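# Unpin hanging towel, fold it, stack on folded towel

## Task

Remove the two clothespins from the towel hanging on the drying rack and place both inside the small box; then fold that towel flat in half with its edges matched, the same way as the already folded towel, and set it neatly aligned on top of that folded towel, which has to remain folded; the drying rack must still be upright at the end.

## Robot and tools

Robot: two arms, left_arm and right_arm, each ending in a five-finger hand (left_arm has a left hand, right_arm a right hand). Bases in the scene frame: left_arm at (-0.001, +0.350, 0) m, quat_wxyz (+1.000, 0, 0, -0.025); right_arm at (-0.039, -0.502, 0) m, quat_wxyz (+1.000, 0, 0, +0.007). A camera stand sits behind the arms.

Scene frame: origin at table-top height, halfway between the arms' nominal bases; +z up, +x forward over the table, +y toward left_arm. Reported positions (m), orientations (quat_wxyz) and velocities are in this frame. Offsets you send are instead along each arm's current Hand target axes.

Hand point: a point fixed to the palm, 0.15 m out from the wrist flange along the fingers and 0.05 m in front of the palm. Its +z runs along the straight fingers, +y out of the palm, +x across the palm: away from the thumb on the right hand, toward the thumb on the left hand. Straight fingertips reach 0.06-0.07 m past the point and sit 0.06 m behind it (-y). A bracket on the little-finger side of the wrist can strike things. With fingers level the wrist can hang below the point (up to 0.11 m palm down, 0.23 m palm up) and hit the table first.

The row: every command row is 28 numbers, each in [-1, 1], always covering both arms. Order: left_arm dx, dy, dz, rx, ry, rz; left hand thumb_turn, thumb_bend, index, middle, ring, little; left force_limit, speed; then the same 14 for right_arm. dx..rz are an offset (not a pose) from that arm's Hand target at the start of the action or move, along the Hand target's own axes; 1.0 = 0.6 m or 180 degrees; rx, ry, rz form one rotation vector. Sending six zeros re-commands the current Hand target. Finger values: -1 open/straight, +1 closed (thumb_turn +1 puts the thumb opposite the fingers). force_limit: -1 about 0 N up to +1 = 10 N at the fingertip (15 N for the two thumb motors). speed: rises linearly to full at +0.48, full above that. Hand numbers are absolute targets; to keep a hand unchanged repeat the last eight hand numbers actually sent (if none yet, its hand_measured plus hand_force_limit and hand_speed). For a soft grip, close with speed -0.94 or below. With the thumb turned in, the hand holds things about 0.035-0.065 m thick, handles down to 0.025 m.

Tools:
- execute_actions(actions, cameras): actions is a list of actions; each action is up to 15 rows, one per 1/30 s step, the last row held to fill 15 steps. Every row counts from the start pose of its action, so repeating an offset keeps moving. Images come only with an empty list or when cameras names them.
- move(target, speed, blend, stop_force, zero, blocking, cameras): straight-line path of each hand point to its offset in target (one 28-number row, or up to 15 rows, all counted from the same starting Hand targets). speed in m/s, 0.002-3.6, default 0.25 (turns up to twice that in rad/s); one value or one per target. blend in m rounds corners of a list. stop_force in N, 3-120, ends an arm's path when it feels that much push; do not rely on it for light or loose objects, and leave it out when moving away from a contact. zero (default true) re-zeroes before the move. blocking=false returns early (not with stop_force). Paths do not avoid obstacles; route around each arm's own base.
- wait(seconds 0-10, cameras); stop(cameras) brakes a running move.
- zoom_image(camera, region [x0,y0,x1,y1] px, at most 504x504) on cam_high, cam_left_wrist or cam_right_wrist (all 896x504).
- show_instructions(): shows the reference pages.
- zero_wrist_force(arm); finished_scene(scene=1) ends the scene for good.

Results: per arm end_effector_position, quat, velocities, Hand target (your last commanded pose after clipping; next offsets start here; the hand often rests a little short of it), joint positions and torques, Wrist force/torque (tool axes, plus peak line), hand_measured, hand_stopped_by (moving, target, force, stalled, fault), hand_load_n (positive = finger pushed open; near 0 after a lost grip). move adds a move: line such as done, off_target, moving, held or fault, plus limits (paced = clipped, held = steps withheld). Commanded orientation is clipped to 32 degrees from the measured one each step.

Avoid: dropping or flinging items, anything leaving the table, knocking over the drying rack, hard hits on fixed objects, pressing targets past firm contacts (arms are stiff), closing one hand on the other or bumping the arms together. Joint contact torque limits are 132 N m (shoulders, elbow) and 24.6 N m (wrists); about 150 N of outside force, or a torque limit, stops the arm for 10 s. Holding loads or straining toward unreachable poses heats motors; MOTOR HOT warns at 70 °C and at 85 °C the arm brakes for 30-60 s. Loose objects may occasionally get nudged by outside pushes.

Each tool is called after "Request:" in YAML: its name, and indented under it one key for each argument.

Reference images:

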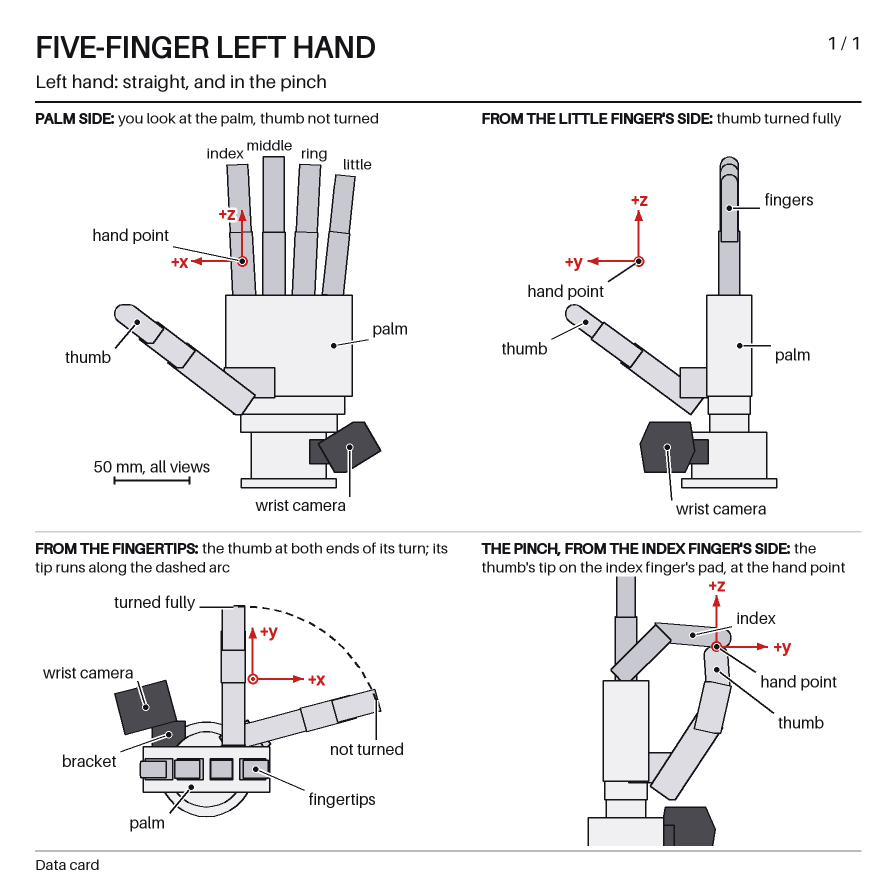

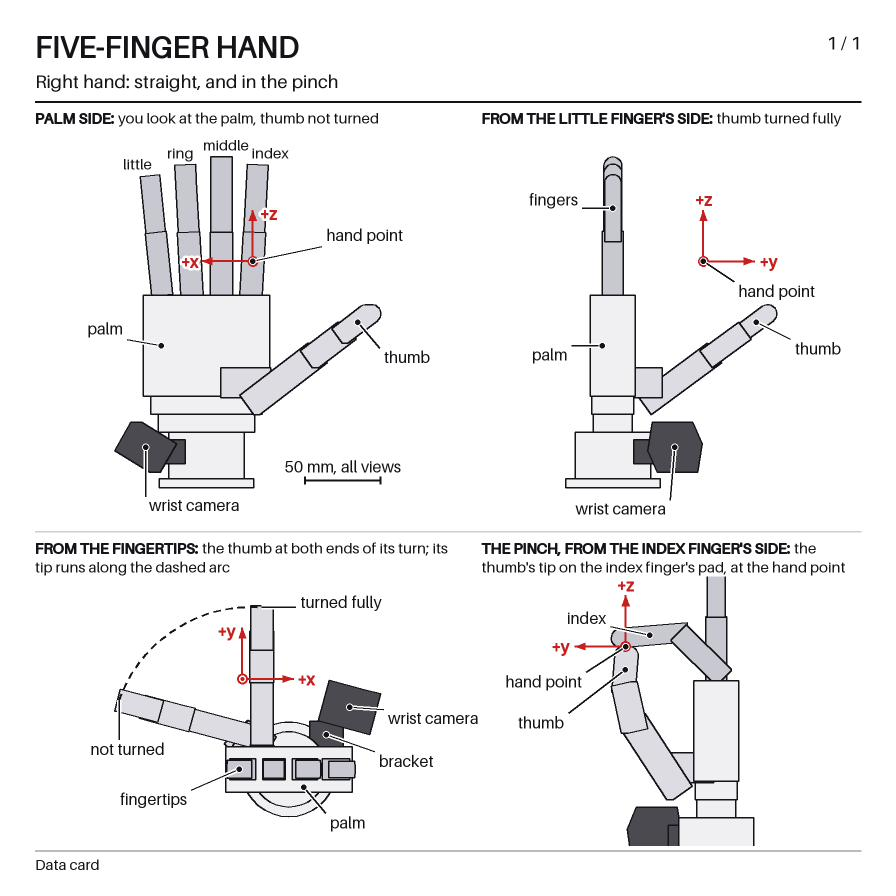

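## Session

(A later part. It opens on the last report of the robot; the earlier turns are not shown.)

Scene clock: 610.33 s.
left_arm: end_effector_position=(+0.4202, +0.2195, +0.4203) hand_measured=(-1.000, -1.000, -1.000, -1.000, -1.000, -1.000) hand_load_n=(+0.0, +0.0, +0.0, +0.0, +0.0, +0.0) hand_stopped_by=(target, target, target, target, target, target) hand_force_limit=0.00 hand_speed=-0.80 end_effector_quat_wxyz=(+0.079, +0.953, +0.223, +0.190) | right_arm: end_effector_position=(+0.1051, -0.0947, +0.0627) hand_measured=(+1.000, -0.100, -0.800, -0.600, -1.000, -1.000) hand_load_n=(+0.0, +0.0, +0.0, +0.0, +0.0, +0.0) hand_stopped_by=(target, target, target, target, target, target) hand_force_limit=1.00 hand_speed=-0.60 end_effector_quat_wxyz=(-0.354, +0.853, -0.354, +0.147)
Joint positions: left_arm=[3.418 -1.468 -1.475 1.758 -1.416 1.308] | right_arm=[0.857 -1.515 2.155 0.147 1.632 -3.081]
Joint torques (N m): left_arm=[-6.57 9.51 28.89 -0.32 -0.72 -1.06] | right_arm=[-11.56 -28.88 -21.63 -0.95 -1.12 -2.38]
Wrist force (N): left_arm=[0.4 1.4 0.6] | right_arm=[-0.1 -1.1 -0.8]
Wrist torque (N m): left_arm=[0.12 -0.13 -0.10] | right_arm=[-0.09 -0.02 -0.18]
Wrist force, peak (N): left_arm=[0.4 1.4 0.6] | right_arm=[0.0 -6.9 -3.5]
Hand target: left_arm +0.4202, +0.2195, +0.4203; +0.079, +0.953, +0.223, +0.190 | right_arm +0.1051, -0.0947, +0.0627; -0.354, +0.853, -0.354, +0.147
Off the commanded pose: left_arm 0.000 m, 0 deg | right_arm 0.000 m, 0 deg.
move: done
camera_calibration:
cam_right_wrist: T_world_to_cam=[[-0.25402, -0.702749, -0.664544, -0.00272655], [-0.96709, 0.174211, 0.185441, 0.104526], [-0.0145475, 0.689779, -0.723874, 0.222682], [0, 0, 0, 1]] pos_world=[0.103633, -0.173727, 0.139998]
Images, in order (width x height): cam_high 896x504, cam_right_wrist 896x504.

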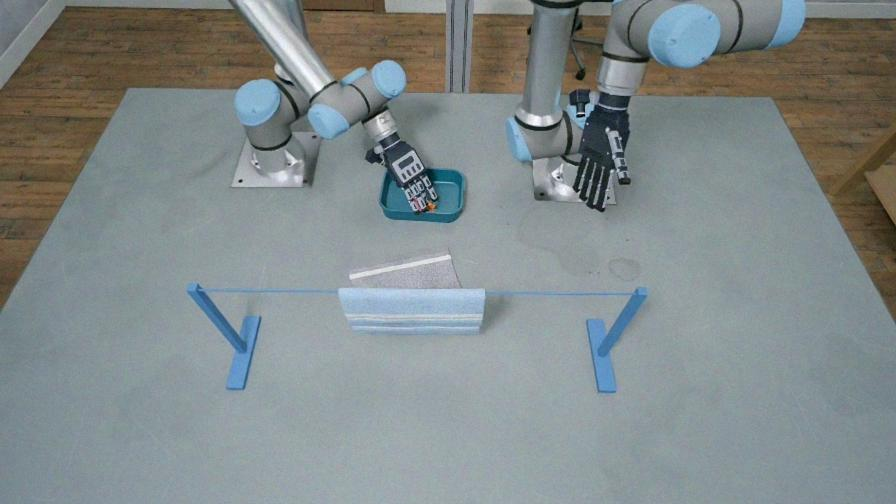

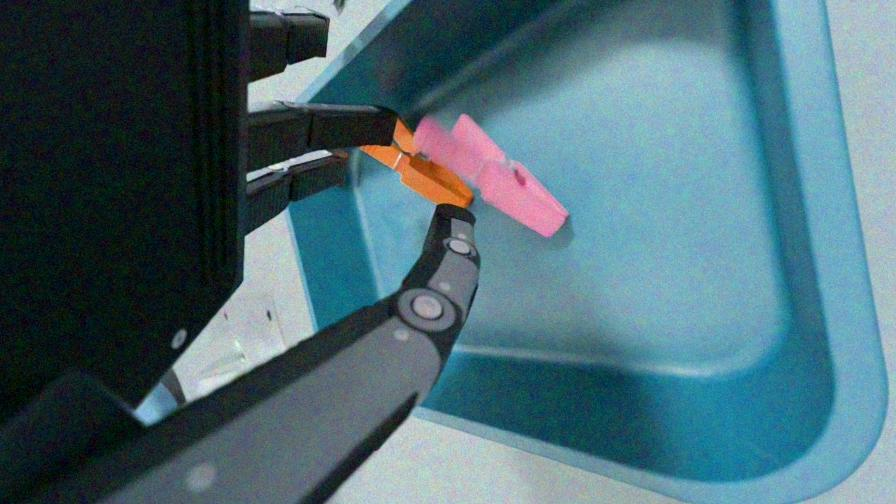

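Request:
move:
  target:
    - [0,0,0,0,0,0,-1,-1,-1,-1,-1,-1,0,-0.8,0,-0.1615,-0.1615,0,0,0,1,-0.1,-0.8,-0.6,-1,-1,1,-0.6]
    - [0,0,0,0,0,0,-1,-1,-1,-1,-1,-1,0,-0.8,0.1,-0.35,-0.15,0.2105,0.2310,0.1077,1,-0.1,-0.8,-0.6,-1,-1,1,-0.6]
  speed: 0.2
  blend: [0.03,0]
  cameras: ["all"]

Request:
zoom_image:
  camera: "cam_high"
  region: [320, 240, 500, 350]

Request:
zoom_image:
  camera: "cam_left_wrist"
  region: [0, 10, 380, 200]

Scene clock: 628.87 s.
left_arm: end_effector_position=(+0.4202, +0.2195, +0.4203) hand_measured=(-1.000, -1.000, -1.000, -1.000, -1.000, -1.000) hand_load_n=(+0.0, +0.0, +0.0, +0.0, +0.0, +0.0) hand_stopped_by=(target, target, target, target, target, target) hand_force_limit=0.00 hand_speed=-0.80 end_effector_quat_wxyz=(+0.079, +0.953, +0.223, +0.190) | right_arm: end_effector_position=(+0.2073, -0.0772, +0.2748) hand_measured=(+1.000, -0.100, -0.800, -0.600, -1.000, -1.000) hand_load_n=(+0.0, +0.0, +0.0, +0.0, +0.0, +0.0) hand_stopped_by=(target, target, target, target, target, target) hand_force_limit=1.00 hand_speed=-0.60 end_effector_quat_wxyz=(-0.478, +0.521, -0.521, +0.478)
Joint positions: left_arm=[3.418 -1.468 -1.475 1.758 -1.416 1.308] | right_arm=[1.207 -1.508 1.856 -0.1 2.781 -2.91]
Joint torques (N m): left_arm=[-5.67 8.94 29.03 -0.23 -0.65 -1.28] | right_arm=[-12.03 -22.86 -26.73 -1.27 2.06 1.13]
Wrist force (N): left_arm=[0.3 1.1 0.6] | right_arm=[-0.4 -1.4 -0.1]
Wrist torque (N m): left_arm=[0.09 -0.12 -0.09] | right_arm=[-0.23 -0.06 -0.23]
Wrist force, peak (N): left_arm=[0.6 1.3 0.7] | right_arm=[0.0 -2.2 -1.3]
Hand target: left_arm +0.4202, +0.2195, +0.4203; +0.079, +0.953, +0.223, +0.190 | right_arm +0.2074, -0.0772, +0.2749; -0.478, +0.521, -0.521, +0.478
Off the commanded pose: left_arm 0.000 m, 0 deg | right_arm 0.000 m, 0 deg.
move: done
camera_calibration:
cam_left_wrist: T_world_to_cam=[[-0.177772, 0.971389, -0.157485, -0.0761199], [0.566683, 0.231888, 0.790632, -0.625188], [0.804529, 0.0513081, -0.591692, 0.0157921], [0, 0, 0, 1]] pos_world=[0.328046, 0.218105, 0.491649]
cam_right_wrist: T_world_to_cam=[[-0.0907915, -0.317776, -0.943809, 0.249155], [-0.549173, 0.806574, -0.218741, 0.234214], [0.830762, 0.498455, -0.247744, 0.044855], [0, 0, 0, 1]] pos_world=[0.113981, -0.132094, 0.2975]

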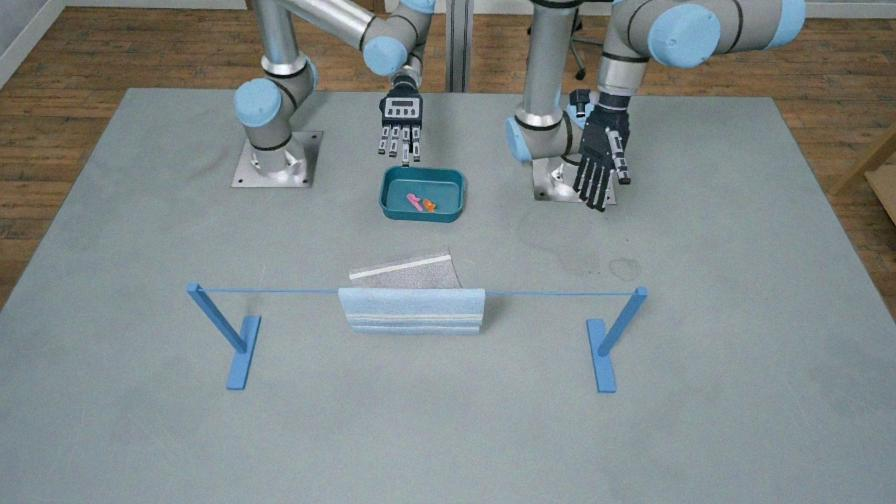

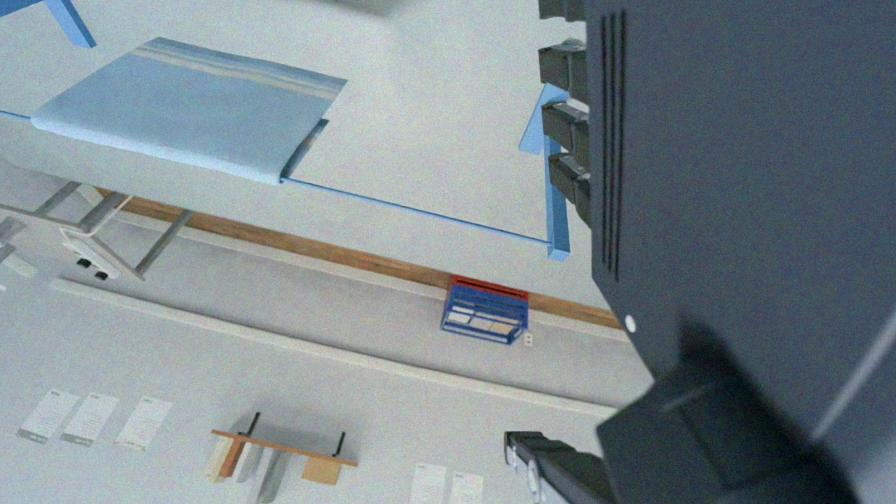

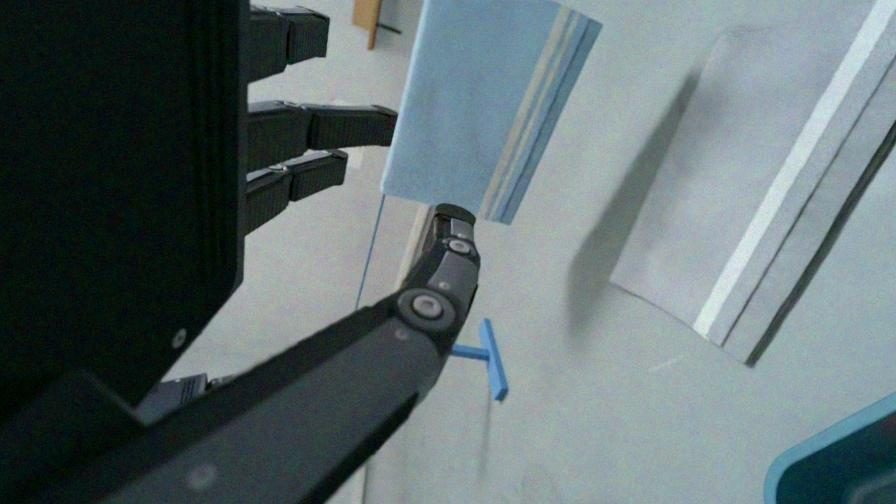

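Scaled by 2.800 from the camera's 896x504 image, which has a finer 1280x720 frame.

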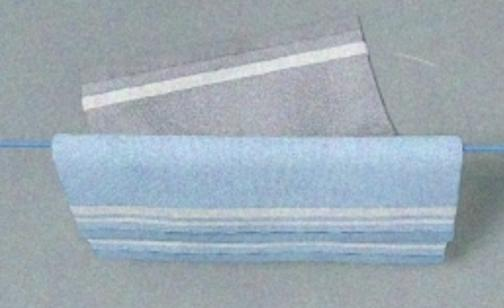

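Scaled by 1.326 from the camera's 896x504 image, which has a finer 1280x720 frame.

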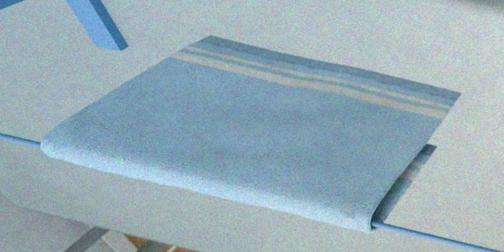

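Request:
move:
  target:
    - [-0.0633,0.0814,0.2178,0.0813,0.3862,0.3644,1,-0.1,-0.8,-0.8,-1,-1,0,0,0.088,0.0207,0.2405,0.0264,-0.0109,0.2498,1,-0.1,-0.8,-0.8,-1,-1,0.2,0]
    - [-0.1917,0.1917,0.5438,0.0813,0.3862,0.3644,1,-0.1,-0.8,-0.8,-1,-1,0,0,0.178,0.2251,0.5093,0.0264,-0.0109,0.2498,1,-0.1,-0.8,-0.8,-1,-1,0.2,0]
  speed: 0.2
  blend: [0.03,0]
  cameras: ["all"]

Scene clock: 649.70 s.
left_arm: end_effector_position=(+0.4997, +0.0432, +0.1112) hand_measured=(+1.000, -0.100, -0.800, -0.800, -1.000, -1.000) hand_load_n=(+0.0, +0.0, +0.0, +0.0, +0.0, +0.0) hand_stopped_by=(target, target, target, target, target, target) hand_force_limit=0.00 hand_speed=0.00 end_effector_quat_wxyz=(-0.271, +0.653, -0.271, +0.653) end_effector_velocity=(+0.000, +0.000, +0.000) end_effector_angular_velocity=(+0.000, -0.002, +0.000) | right_arm: end_effector_position=(+0.5000, -0.1842, +0.1140) hand_measured=(+1.000, -0.100, -0.800, -0.800, -1.000, -1.000) hand_load_n=(+0.0, +0.0, +0.0, +0.0, +0.0, +0.0) hand_stopped_by=(target, target, target, target, target, target) hand_force_limit=0.20 hand_speed=0.00 end_effector_quat_wxyz=(+0.653, -0.270, +0.653, -0.271)
Joint positions: left_arm=[2.815 -1.862 -2.317 4.178 -1.947 2.357] | right_arm=[0.354 -1.222 2.212 -0.99 1.938 -2.357]
Joint velocities: left_arm=[0 -0.003 0 0.005 0 0] | right_arm=[within noise]
Joint torques (N m): left_arm=[-4.87 18.66 9.14 3.46 -0.88 1.71] | right_arm=[-8.44 -20.54 -10.53 -3.16 -0.91 -1.91]
Wrist force (N): left_arm=[0.5 -0.4 -0.4] | right_arm=[0.0 -0.6 -0.1]
Wrist torque (N m): left_arm=[-0.13 -0.03 0.18] | right_arm=[-0.15 -0.08 -0.08]
Wrist force, peak (N): left_arm=[1.6 0.9 0.6] | right_arm=[-0.8 -2.3 0.2]
Hand target: left_arm +0.4997, +0.0432, +0.1113; -0.271, +0.653, -0.271, +0.653 | right_arm +0.5001, -0.1842, +0.1140; +0.653, -0.270, +0.653, -0.271
Off the commanded pose: left_arm 0.000 m, 0 deg | right_arm 0.000 m, 0 deg.
move: done
camera_calibration:
cam_left_wrist: T_world_to_cam=[[0.00927074, 0.513446, 0.858072, -0.126036], [-0.514089, -0.733573, 0.444503, 0.235358], [0.857687, -0.445246, 0.257156, -0.321565], [0, 0, 0, 1]] pos_world=[0.397965, 0.0941895, 0.0862228]
cam_right_wrist: T_world_to_cam=[[-0.00746383, 0.445784, -0.895109, 0.183373], [-0.528357, 0.758222, 0.382017, 0.358282], [0.848989, 0.475789, 0.229874, -0.252635], [0, 0, 0, 1]] pos_world=[0.405154, -0.233201, 0.0853431]

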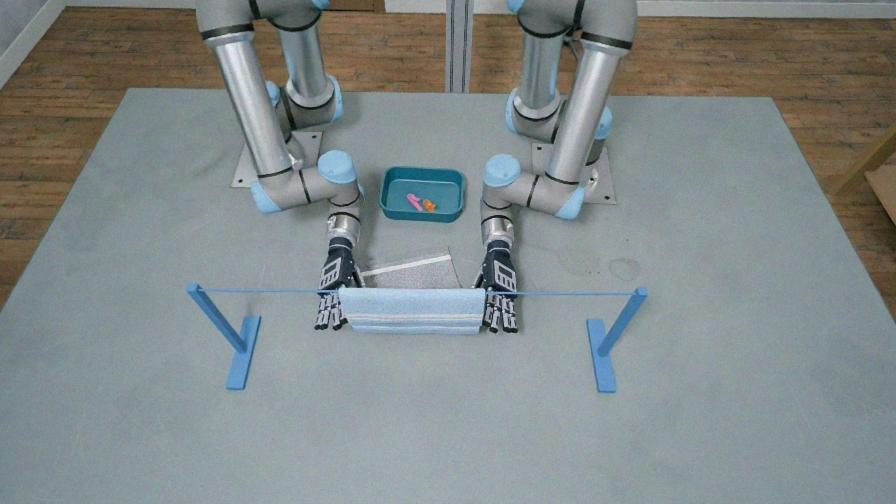

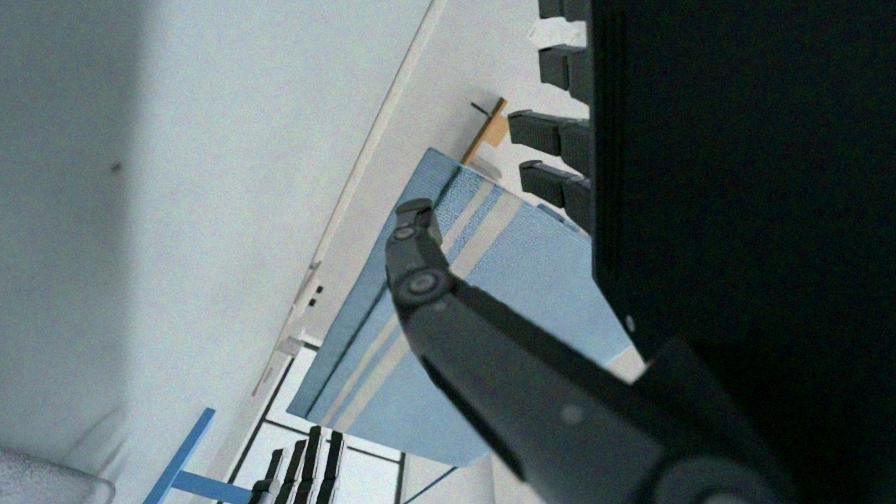

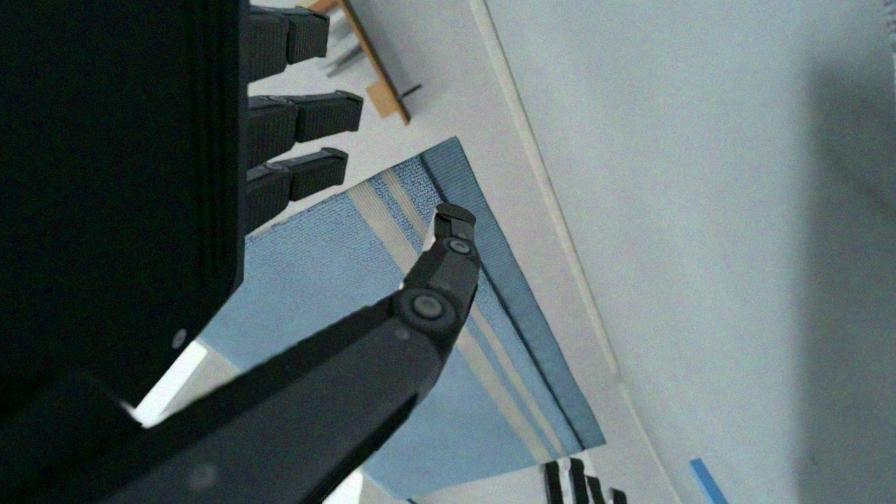

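Request:
zoom_image:
  camera: "cam_left_wrist"
  region: [340, 120, 600, 320]

Request:
zoom_image:
  camera: "cam_right_wrist"
  region: [300, 100, 560, 300]

Scaled by 1.938 from the camera's 896x504 image, which has a finer 1280x720 frame.

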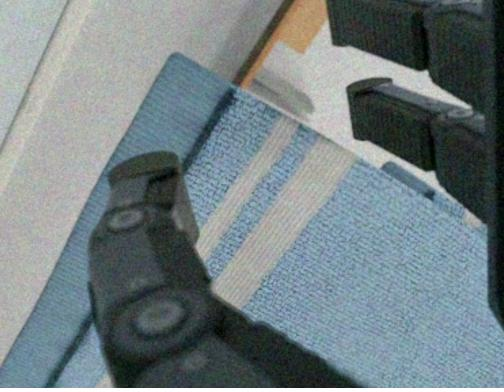

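Scaled by 1.938 from the camera's 896x504 image, which has a finer 1280x720 frame.

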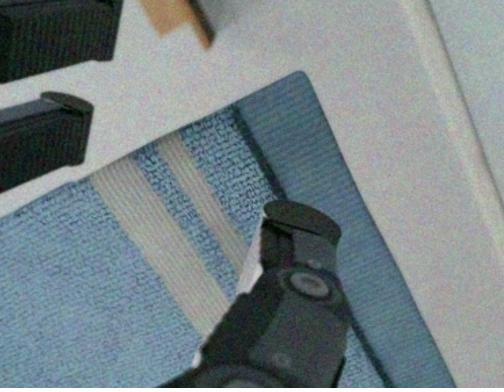

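Request:
move:
  target: [0.0124,-0.0084,0.0583,0,0,0,1,-0.1,-0.8,-0.8,-1,-1,0,0,-0.0114,-0.0015,0.0583,0,0,0,1,-0.1,-0.8,-0.8,-1,-1,0.2,0]
  speed: 0.06
  cameras: ["all"]

Request:
zoom_image:
  camera: "cam_left_wrist"
  region: [340, 120, 600, 320]

Request:
zoom_image:
  camera: "cam_right_wrist"
  region: [300, 100, 560, 300]

Scene clock: 666.17 s.
left_arm: end_effector_position=(+0.5347, +0.0416, +0.1200) hand_measured=(+1.000, -0.100, -0.800, -0.800, -1.000, -1.000) hand_load_n=(+0.0, +0.0, +0.0, +0.0, +0.0, +0.0) hand_stopped_by=(target, target, target, target, target, target) hand_force_limit=0.00 hand_speed=0.00 end_effector_quat_wxyz=(-0.271, +0.653, -0.271, +0.653) | right_arm: end_effector_position=(+0.5351, -0.1802, +0.1194) hand_measured=(+1.000, -0.100, -0.800, -0.800, -1.000, -1.000) hand_load_n=(-0.5, +0.0, +0.0, +0.0, +0.0, +0.0) hand_stopped_by=(target, target, target, target, target, target) hand_force_limit=0.20 hand_speed=0.00 end_effector_quat_wxyz=(+0.653, -0.270, +0.653, -0.271)
Joint positions: left_arm=[2.847 -1.887 -2.234 4.121 -1.915 2.357] | right_arm=[0.331 -1.184 2.123 -0.94 1.916 -2.357]
Joint torques (N m): left_arm=[-9.03 32.92 5.06 3.57 -1.62 0.99] | right_arm=[11.94 -42.24 -9.32 -3.7 1.46 2.1]
Wrist force (N): left_arm=[0.6 -0.3 -0.6] | right_arm=[-0.5 -1.1 0.4]
Wrist torque (N m): left_arm=[-0.09 -0.05 0.17] | right_arm=[-0.21 0.01 -0.13]
Wrist force, peak (N): left_arm=[0.4 -0.5 -1.0] | right_arm=[-0.7 -1.3 0.8]
Hand target: left_arm +0.5347, +0.0415, +0.1201; -0.271, +0.653, -0.271, +0.653 | right_arm +0.5350, -0.1801, +0.1195; +0.653, -0.270, +0.653, -0.271
Off the commanded pose: left_arm 0.000 m, 0 deg | right_arm 0.000 m, 0 deg.
move: done
camera_calibration:
cam_left_wrist: T_world_to_cam=[[0.00915604, 0.513456, 0.858067, -0.133041], [-0.51392, -0.733686, 0.444512, 0.248202], [0.857789, -0.445048, 0.257158, -0.354623], [0, 0, 0, 1]] pos_world=[0.432966, 0.0925889, 0.0950228]
cam_right_wrist: T_world_to_cam=[[-0.00760149, 0.445756, -0.895122, 0.18674], [-0.528183, 0.758299, 0.382106, 0.371612], [0.849097, 0.475693, 0.229677, -0.285546], [0, 0, 0, 1]] pos_world=[0.440155, -0.229201, 0.0907429]

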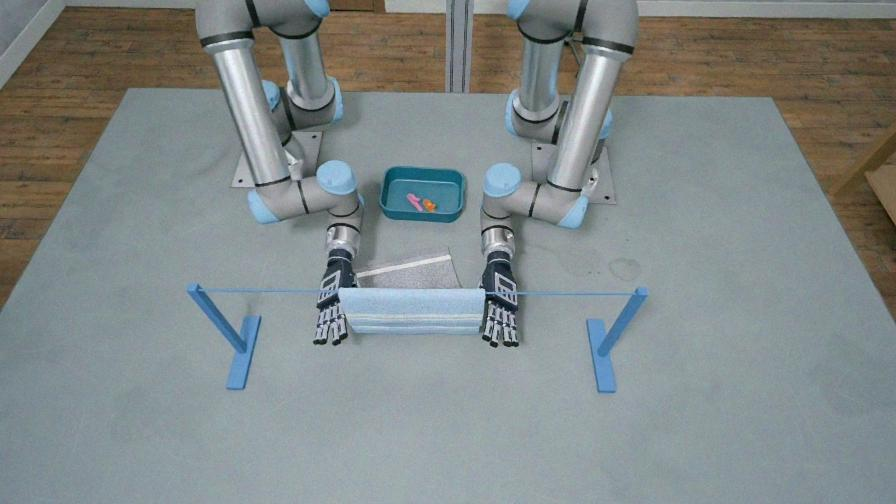

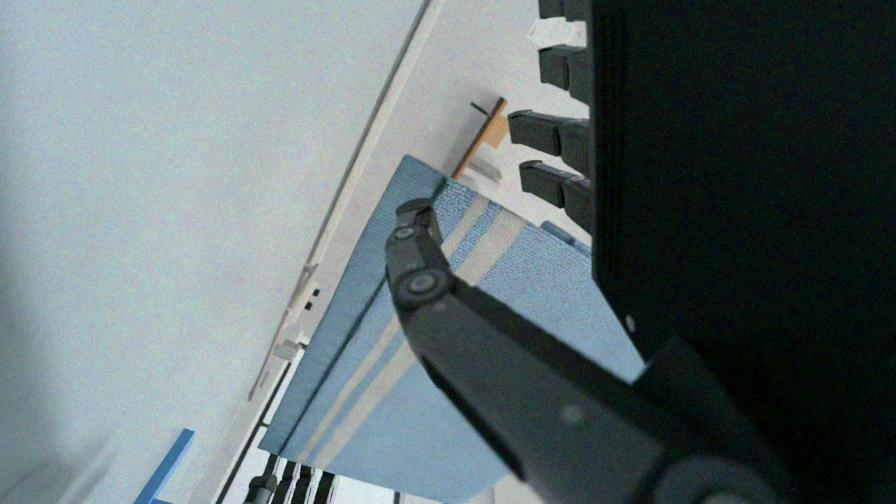

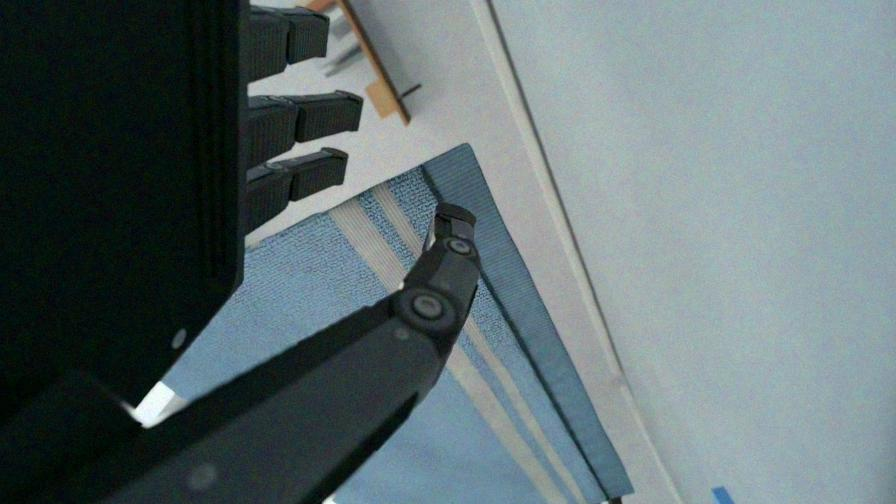

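Scaled by 1.938 from the camera's 896x504 image, which has a finer 1280x720 frame.

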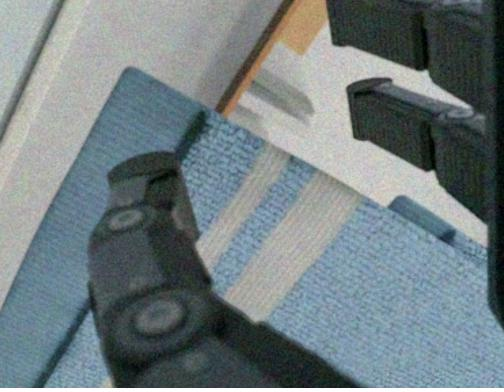

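Scaled by 1.938 from the camera's 896x504 image, which has a finer 1280x720 frame.

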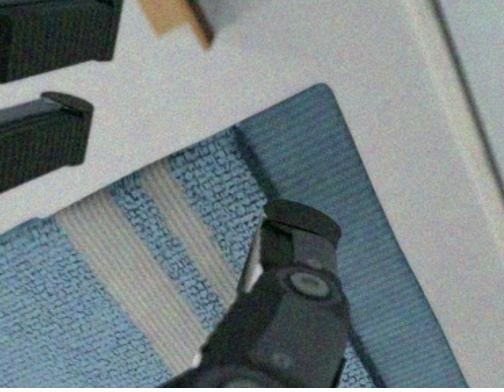

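Request:
move:
  target:
    - [0,0,0.0255,0,0,0,1,-0.1,-0.8,-0.8,-1,-1,0.2,0,0,0,0.0282,0,0,0,1,-0.1,-0.8,-0.8,-1,-1,0.2,0]
    - [0,0,0.0255,0,0,0,1,-0.1,-0.8,0.5,-1,-1,0.2,-0.6,0,0,0.0282,0,0,0,1,-0.1,-0.8,0.5,-1,-1,0.2,-0.6]
  speed: 0.05
  cameras: ["all"]

Request:
zoom_image:
  camera: "cam_left_wrist"
  region: [340, 120, 600, 320]

Request:
zoom_image:
  camera: "cam_right_wrist"
  region: [300, 100, 560, 300]

Scene clock: 684.37 s.
left_arm: end_effector_position=(+0.5500, +0.0415, +0.1201) hand_measured=(+1.000, -0.100, -0.800, +0.222, -1.000, -1.000) hand_load_n=(+1.0, +3.5, +0.0, +16.5, +0.0, +0.0) hand_stopped_by=(target, target, target, force, target, target) hand_force_limit=0.20 hand_speed=-0.60 end_effector_quat_wxyz=(-0.271, +0.653, -0.271, +0.653) | right_arm: end_effector_position=(+0.5520, -0.1801, +0.1195) hand_measured=(+1.000, -0.100, -0.800, +0.220, -1.000, -1.000) hand_load_n=(+0.0, +2.5, +0.0, +11.5, +0.0, +0.0) hand_stopped_by=(target, target, target, force, target, target) hand_force_limit=0.20 hand_speed=-0.60 end_effector_quat_wxyz=(+0.653, -0.270, +0.653, -0.271)
Joint positions: left_arm=[2.862 -1.908 -2.201 4.108 -1.901 2.357] | right_arm=[0.317 -1.161 2.084 -0.924 1.902 -2.357]
Joint torques (N m): left_arm=[-8.59 33.25 6.68 2.78 -1.27 0.13] | right_arm=[11.62 -42.59 -8.2 -3.07 1.3 2]
Wrist force (N): left_arm=[0.7 -0.6 -0.2] | right_arm=[-0.4 -1.2 0.6]
Wrist torque (N m): left_arm=[-0.15 -0.06 0.19] | right_arm=[-0.23 -0.04 -0.13]
Wrist force, peak (N): left_arm=[0.9 -0.5 -0.7] | right_arm=[-0.7 -1.6 0.3]
Hand target: left_arm +0.5500, +0.0415, +0.1201; -0.271, +0.653, -0.271, +0.653 | right_arm +0.5520, -0.1801, +0.1195; +0.653, -0.270, +0.653, -0.271
Off the commanded pose: left_arm 0.000 m, 0 deg | right_arm 0.000 m, 0 deg.
move: done
camera_calibration:
cam_left_wrist: T_world_to_cam=[[0.00908082, 0.513547, 0.858013, -0.133099], [-0.514102, -0.733565, 0.444502, 0.256064], [0.857681, -0.445143, 0.257354, -0.367752], [0, 0, 0, 1]] pos_world=[0.448265, 0.0924895, 0.0950225]
cam_right_wrist: T_world_to_cam=[[-0.00746383, 0.445784, -0.895109, 0.186856], [-0.528357, 0.758222, 0.382017, 0.380494], [0.848989, 0.475789, 0.229874, -0.299913], [0, 0, 0, 1]] pos_world=[0.457054, -0.229101, 0.0908431]

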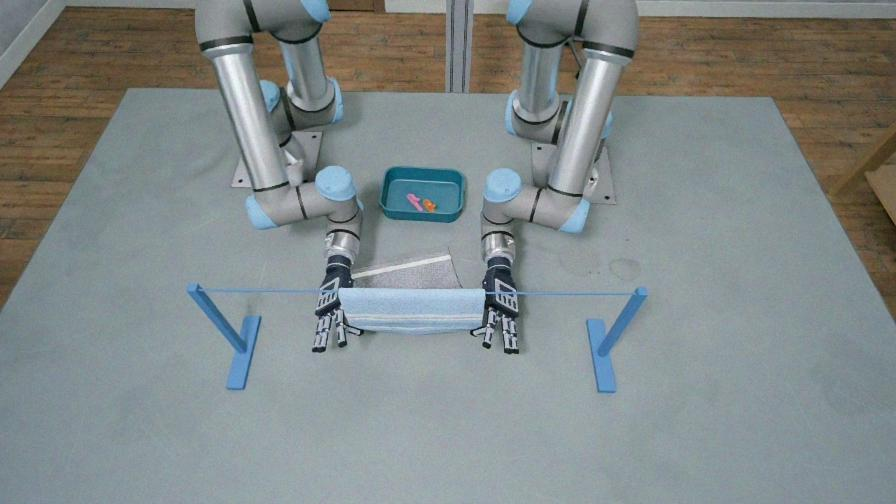

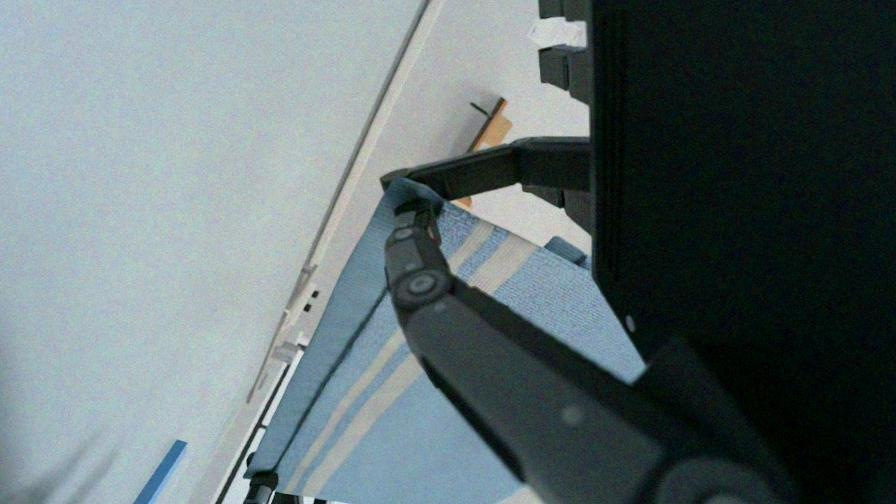

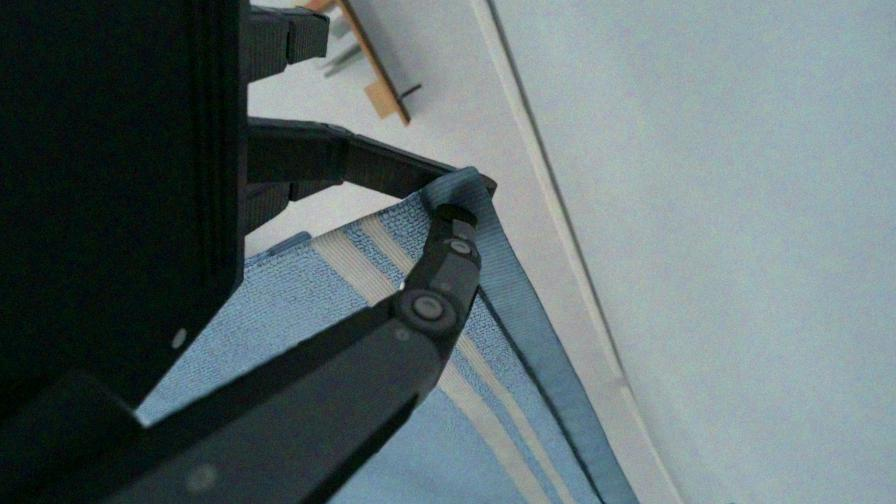

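Scaled by 1.938 from the camera's 896x504 image, which has a finer 1280x720 frame.

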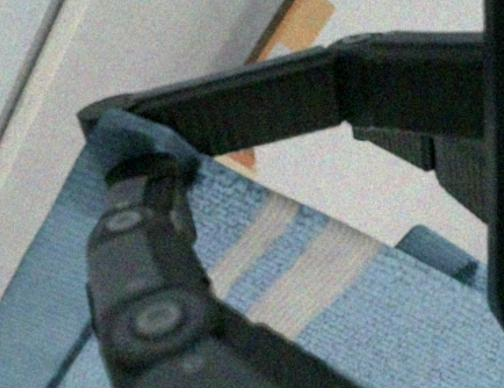

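Scaled by 1.938 from the camera's 896x504 image, which has a finer 1280x720 frame.

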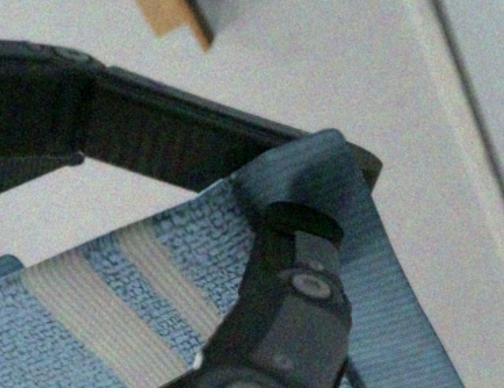

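Request:
move:
  target:
    - [0,0,0,0,0,0,1,-0.1,0.15,0.5,1,1,0.2,-0.6,0,0,0,0,0,0,1,-0.1,0.15,0.5,1,1,0.2,-0.6]
    - [0.0235,-0.0235,-0.1167,0,0,0,1,-0.1,0.15,0.5,1,1,0.2,-0.6,-0.0242,-0.0242,-0.12,0,0,0,1,-0.1,0.15,0.5,1,1,0.2,-0.6]
  speed: 0.08
  cameras: ["all"]

Scene clock: 727.60 s.
left_arm: end_effector_position=(+0.4800, +0.0415, +0.1399) hand_measured=(+1.000, -0.100, +0.150, +0.222, +1.000, +1.000) hand_load_n=(+0.5, +3.5, +0.0, +16.5, +0.0, +0.0) hand_stopped_by=(target, target, target, force, target, target) hand_force_limit=0.20 hand_speed=-0.60 end_effector_quat_wxyz=(-0.271, +0.653, -0.271, +0.653) | right_arm: end_effector_position=(+0.4799, -0.1799, +0.1399) hand_measured=(+1.000, -0.100, +0.150, +0.220, +1.000, +1.000) hand_load_n=(+0.0, +2.5, +0.0, +11.5, +0.0, +0.0) hand_stopped_by=(target, target, target, force, target, target) hand_force_limit=0.20 hand_speed=-0.60 end_effector_quat_wxyz=(+0.653, -0.270, +0.653, -0.271)
Joint positions: left_arm=[2.786 -1.76 -2.332 4.092 -1.976 2.357] | right_arm=[0.386 -1.307 2.229 -0.923 1.97 -2.357]
Joint torques (N m): left_arm=[4.78 25.19 18.88 3.34 1.55 -1.08] | right_arm=[-10.95 -25.5 -19.49 -2.62 -1.21 -2.4]
Wrist force (N): left_arm=[0.5 0.0 0.0] | right_arm=[-0.2 -0.9 0.2]
Wrist torque (N m): left_arm=[-0.09 -0.01 0.19] | right_arm=[-0.17 -0.09 -0.12]
Wrist force, peak (N): left_arm=[0.8 -0.5 -0.9] | right_arm=[-0.6 -1.8 0.4]
Hand target: left_arm +0.4800, +0.0415, +0.1400; -0.271, +0.653, -0.271, +0.653 | right_arm +0.4799, -0.1800, +0.1400; +0.653, -0.270, +0.653, -0.271
Off the commanded pose: left_arm 0.000 m, 0 deg | right_arm 0.000 m, 0 deg.
move: done
camera_calibration:
cam_left_wrist: T_world_to_cam=[[0.00931661, 0.51337, 0.858117, -0.149622], [-0.514007, -0.733642, 0.444484, 0.211152], [0.857735, -0.445219, 0.257041, -0.312728], [0, 0, 0, 1]] pos_world=[0.378166, 0.0924891, 0.114923]
cam_right_wrist: T_world_to_cam=[[-0.00762432, 0.445788, -0.895106, 0.204596], [-0.528389, 0.758165, 0.382088, 0.334574], [0.848968, 0.475877, 0.229769, -0.243483], [0, 0, 0, 1]] pos_world=[0.385054, -0.229001, 0.111243]

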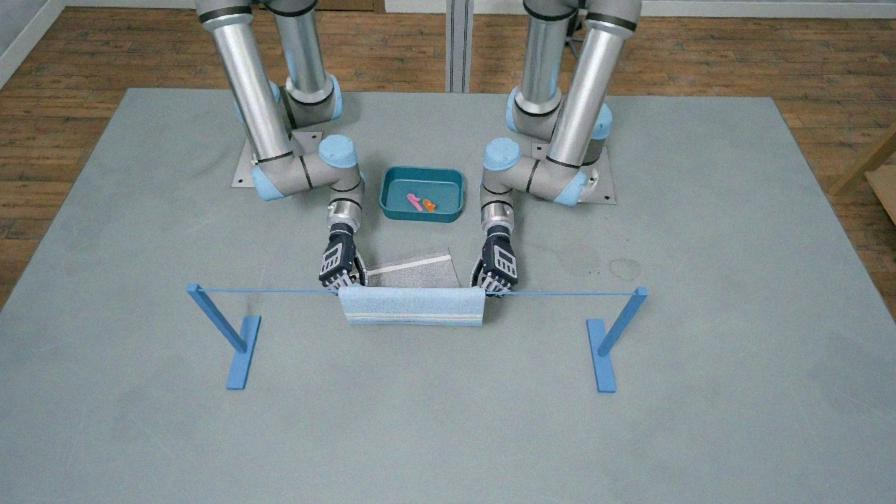

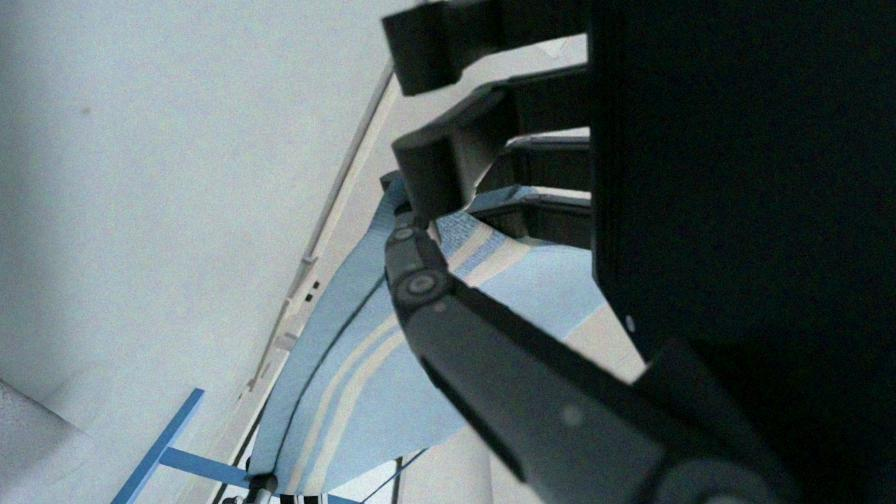

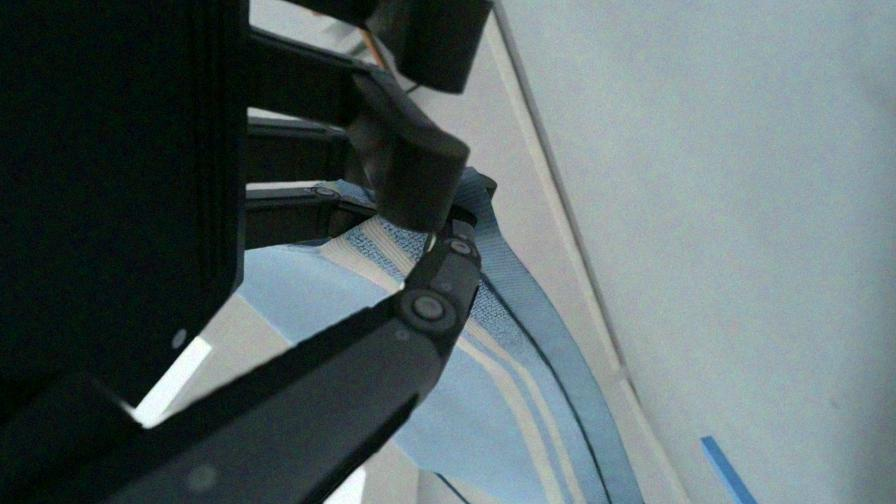

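Request:
move:
  target:
    - [0.1414,-0.1414,-0.0667,-0.1179,-0.1179,0,1,-0.1,0.15,0.5,1,1,0.2,-0.6,-0.1414,-0.1414,-0.0667,-0.1179,0.1179,0,1,-0.1,0.15,0.5,1,1,0.2,-0.6]
    - [0.2828,-0.2828,-0.2,-0.2357,-0.2357,0,1,-0.1,0.15,0.5,1,1,0.2,-0.6,-0.2828,-0.2828,-0.2,-0.2357,0.2357,0,1,-0.1,0.15,0.5,1,1,0.2,-0.6]
  speed: 0.12
  blend: [0.02,0]
  cameras: ["all"]

Scene clock: 742.90 s.
left_arm: end_effector_position=(+0.3602, +0.0413, +0.3800) hand_measured=(+1.000, -0.100, +0.150, +0.222, +1.000, +1.000) hand_load_n=(+0.5, +3.5, +0.5, +16.5, +0.5, +0.0) hand_stopped_by=(target, target, target, force, target, target) hand_force_limit=0.20 hand_speed=-0.60 end_effector_quat_wxyz=(-0.099, +0.892, -0.370, +0.239) | right_arm: end_effector_position=(+0.3598, -0.1799, +0.3797) hand_measured=(+1.000, -0.100, +0.150, +0.220, +1.000, +1.000) hand_load_n=(+0.5, +2.5, +0.0, +11.5, +0.5, +0.0) hand_stopped_by=(target, target, target, force, target, target) hand_force_limit=0.20 hand_speed=-0.60 end_effector_quat_wxyz=(+0.239, -0.369, +0.892, -0.099) end_effector_velocity=(-0.001, +0.000, +0.000) end_effector_angular_velocity=(-0.002, +0.003, +0.001)
Joint positions: left_arm=[2.814 -1.635 -1.333 1.889 -1.757 2.025] | right_arm=[0.362 -1.41 1.226 1.262 1.756 -2.027]
Joint velocities: left_arm=[within noise] | right_arm=[0.001 0 -0.001 0.005 0.001 -0.001]
Joint torques (N m): left_arm=[-7.69 24.31 25.34 -3.84 -1.23 1.66] | right_arm=[8.19 -36.7 -27.85 3.25 0.88 -2.22]
Wrist force (N): left_arm=[0.9 0.2 0.3] | right_arm=[0.5 -0.2 -0.7]
Wrist torque (N m): left_arm=[0.00 -0.22 0.10] | right_arm=[0.02 -0.13 -0.15]
Wrist force, peak (N): left_arm=[1.2 0.1 -0.8] | right_arm=[0.4 -0.5 -1.3]
Hand target: left_arm +0.3601, +0.0413, +0.3801; -0.099, +0.892, -0.370, +0.239 | right_arm +0.3597, -0.1799, +0.3798; +0.239, -0.369, +0.892, -0.099
Off the commanded pose: left_arm 0.000 m, 0 deg | right_arm 0.000 m, 0 deg.
move: done
camera_calibration:
cam_left_wrist: T_world_to_cam=[[0.747174, 0.514038, 0.421304, -0.454241], [0.128482, -0.733648, 0.667272, -0.273244], [0.652092, -0.444438, -0.614207, 0.133328], [0, 0, 0, 1]] pos_world=[0.287562, 0.0922888, 0.455593]
cam_right_wrist: T_world_to_cam=[[-0.77854, 0.446712, -0.440823, 0.523353], [0.0673628, 0.757821, 0.648975, -0.136332], [0.62397, 0.475558, -0.620086, 0.206983], [0, 0, 0, 1]] pos_world=[0.287484, -0.228905, 0.447529]

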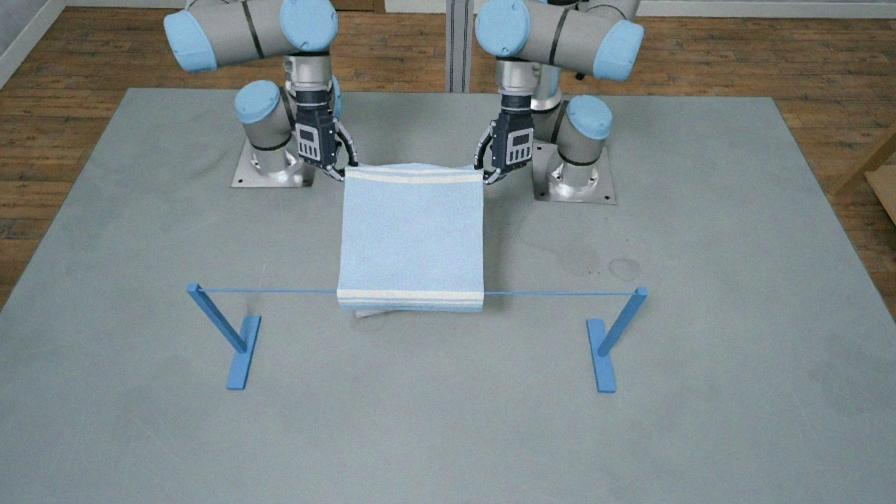

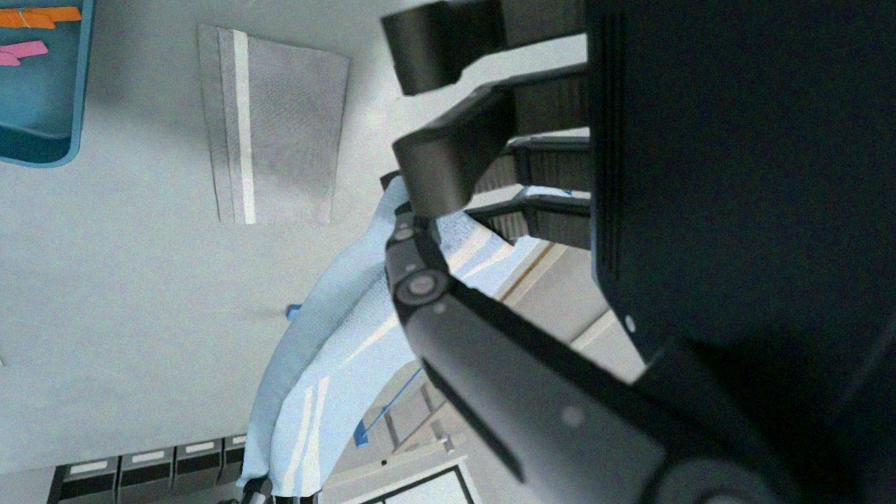

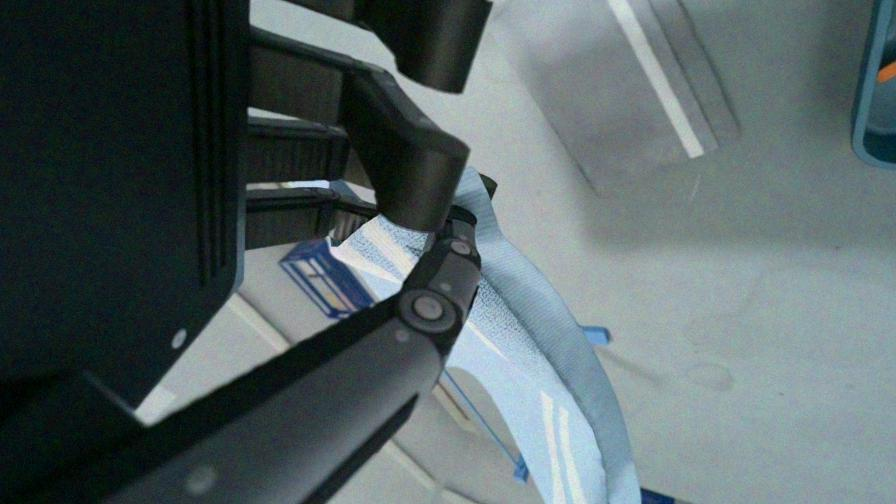

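Request:
zoom_image:
  camera: "cam_left_wrist"
  region: [160, 0, 400, 250]

Request:
zoom_image:
  camera: "cam_right_wrist"
  region: [460, 0, 760, 220]

Request:
zoom_image:
  camera: "cam_high"
  region: [320, 130, 520, 340]

Scaled by 2.016 from the camera's 896x504 image, which has a finer 1280x720 frame.

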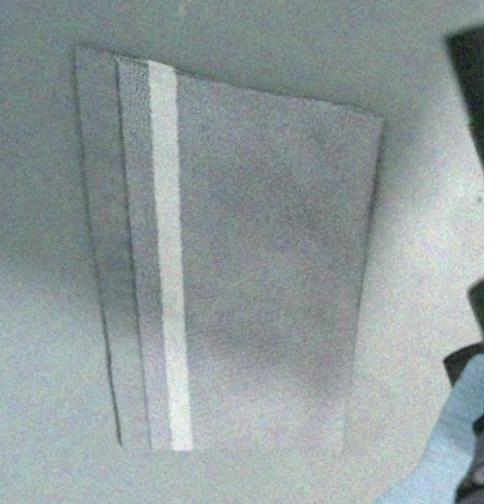

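Scaled by 1.680 from the camera's 896x504 image, which has a finer 1280x720 frame.

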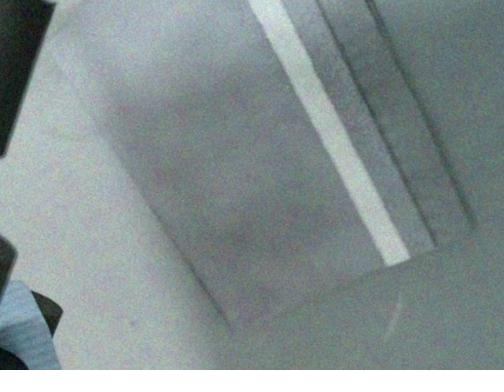

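Scaled by 2.400 from the camera's 896x504 image, which has a finer 1280x720 frame.

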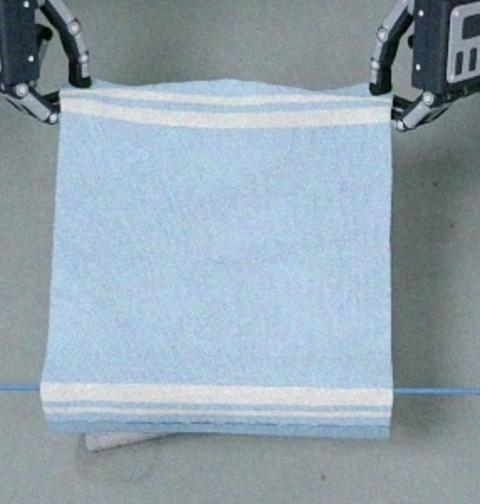

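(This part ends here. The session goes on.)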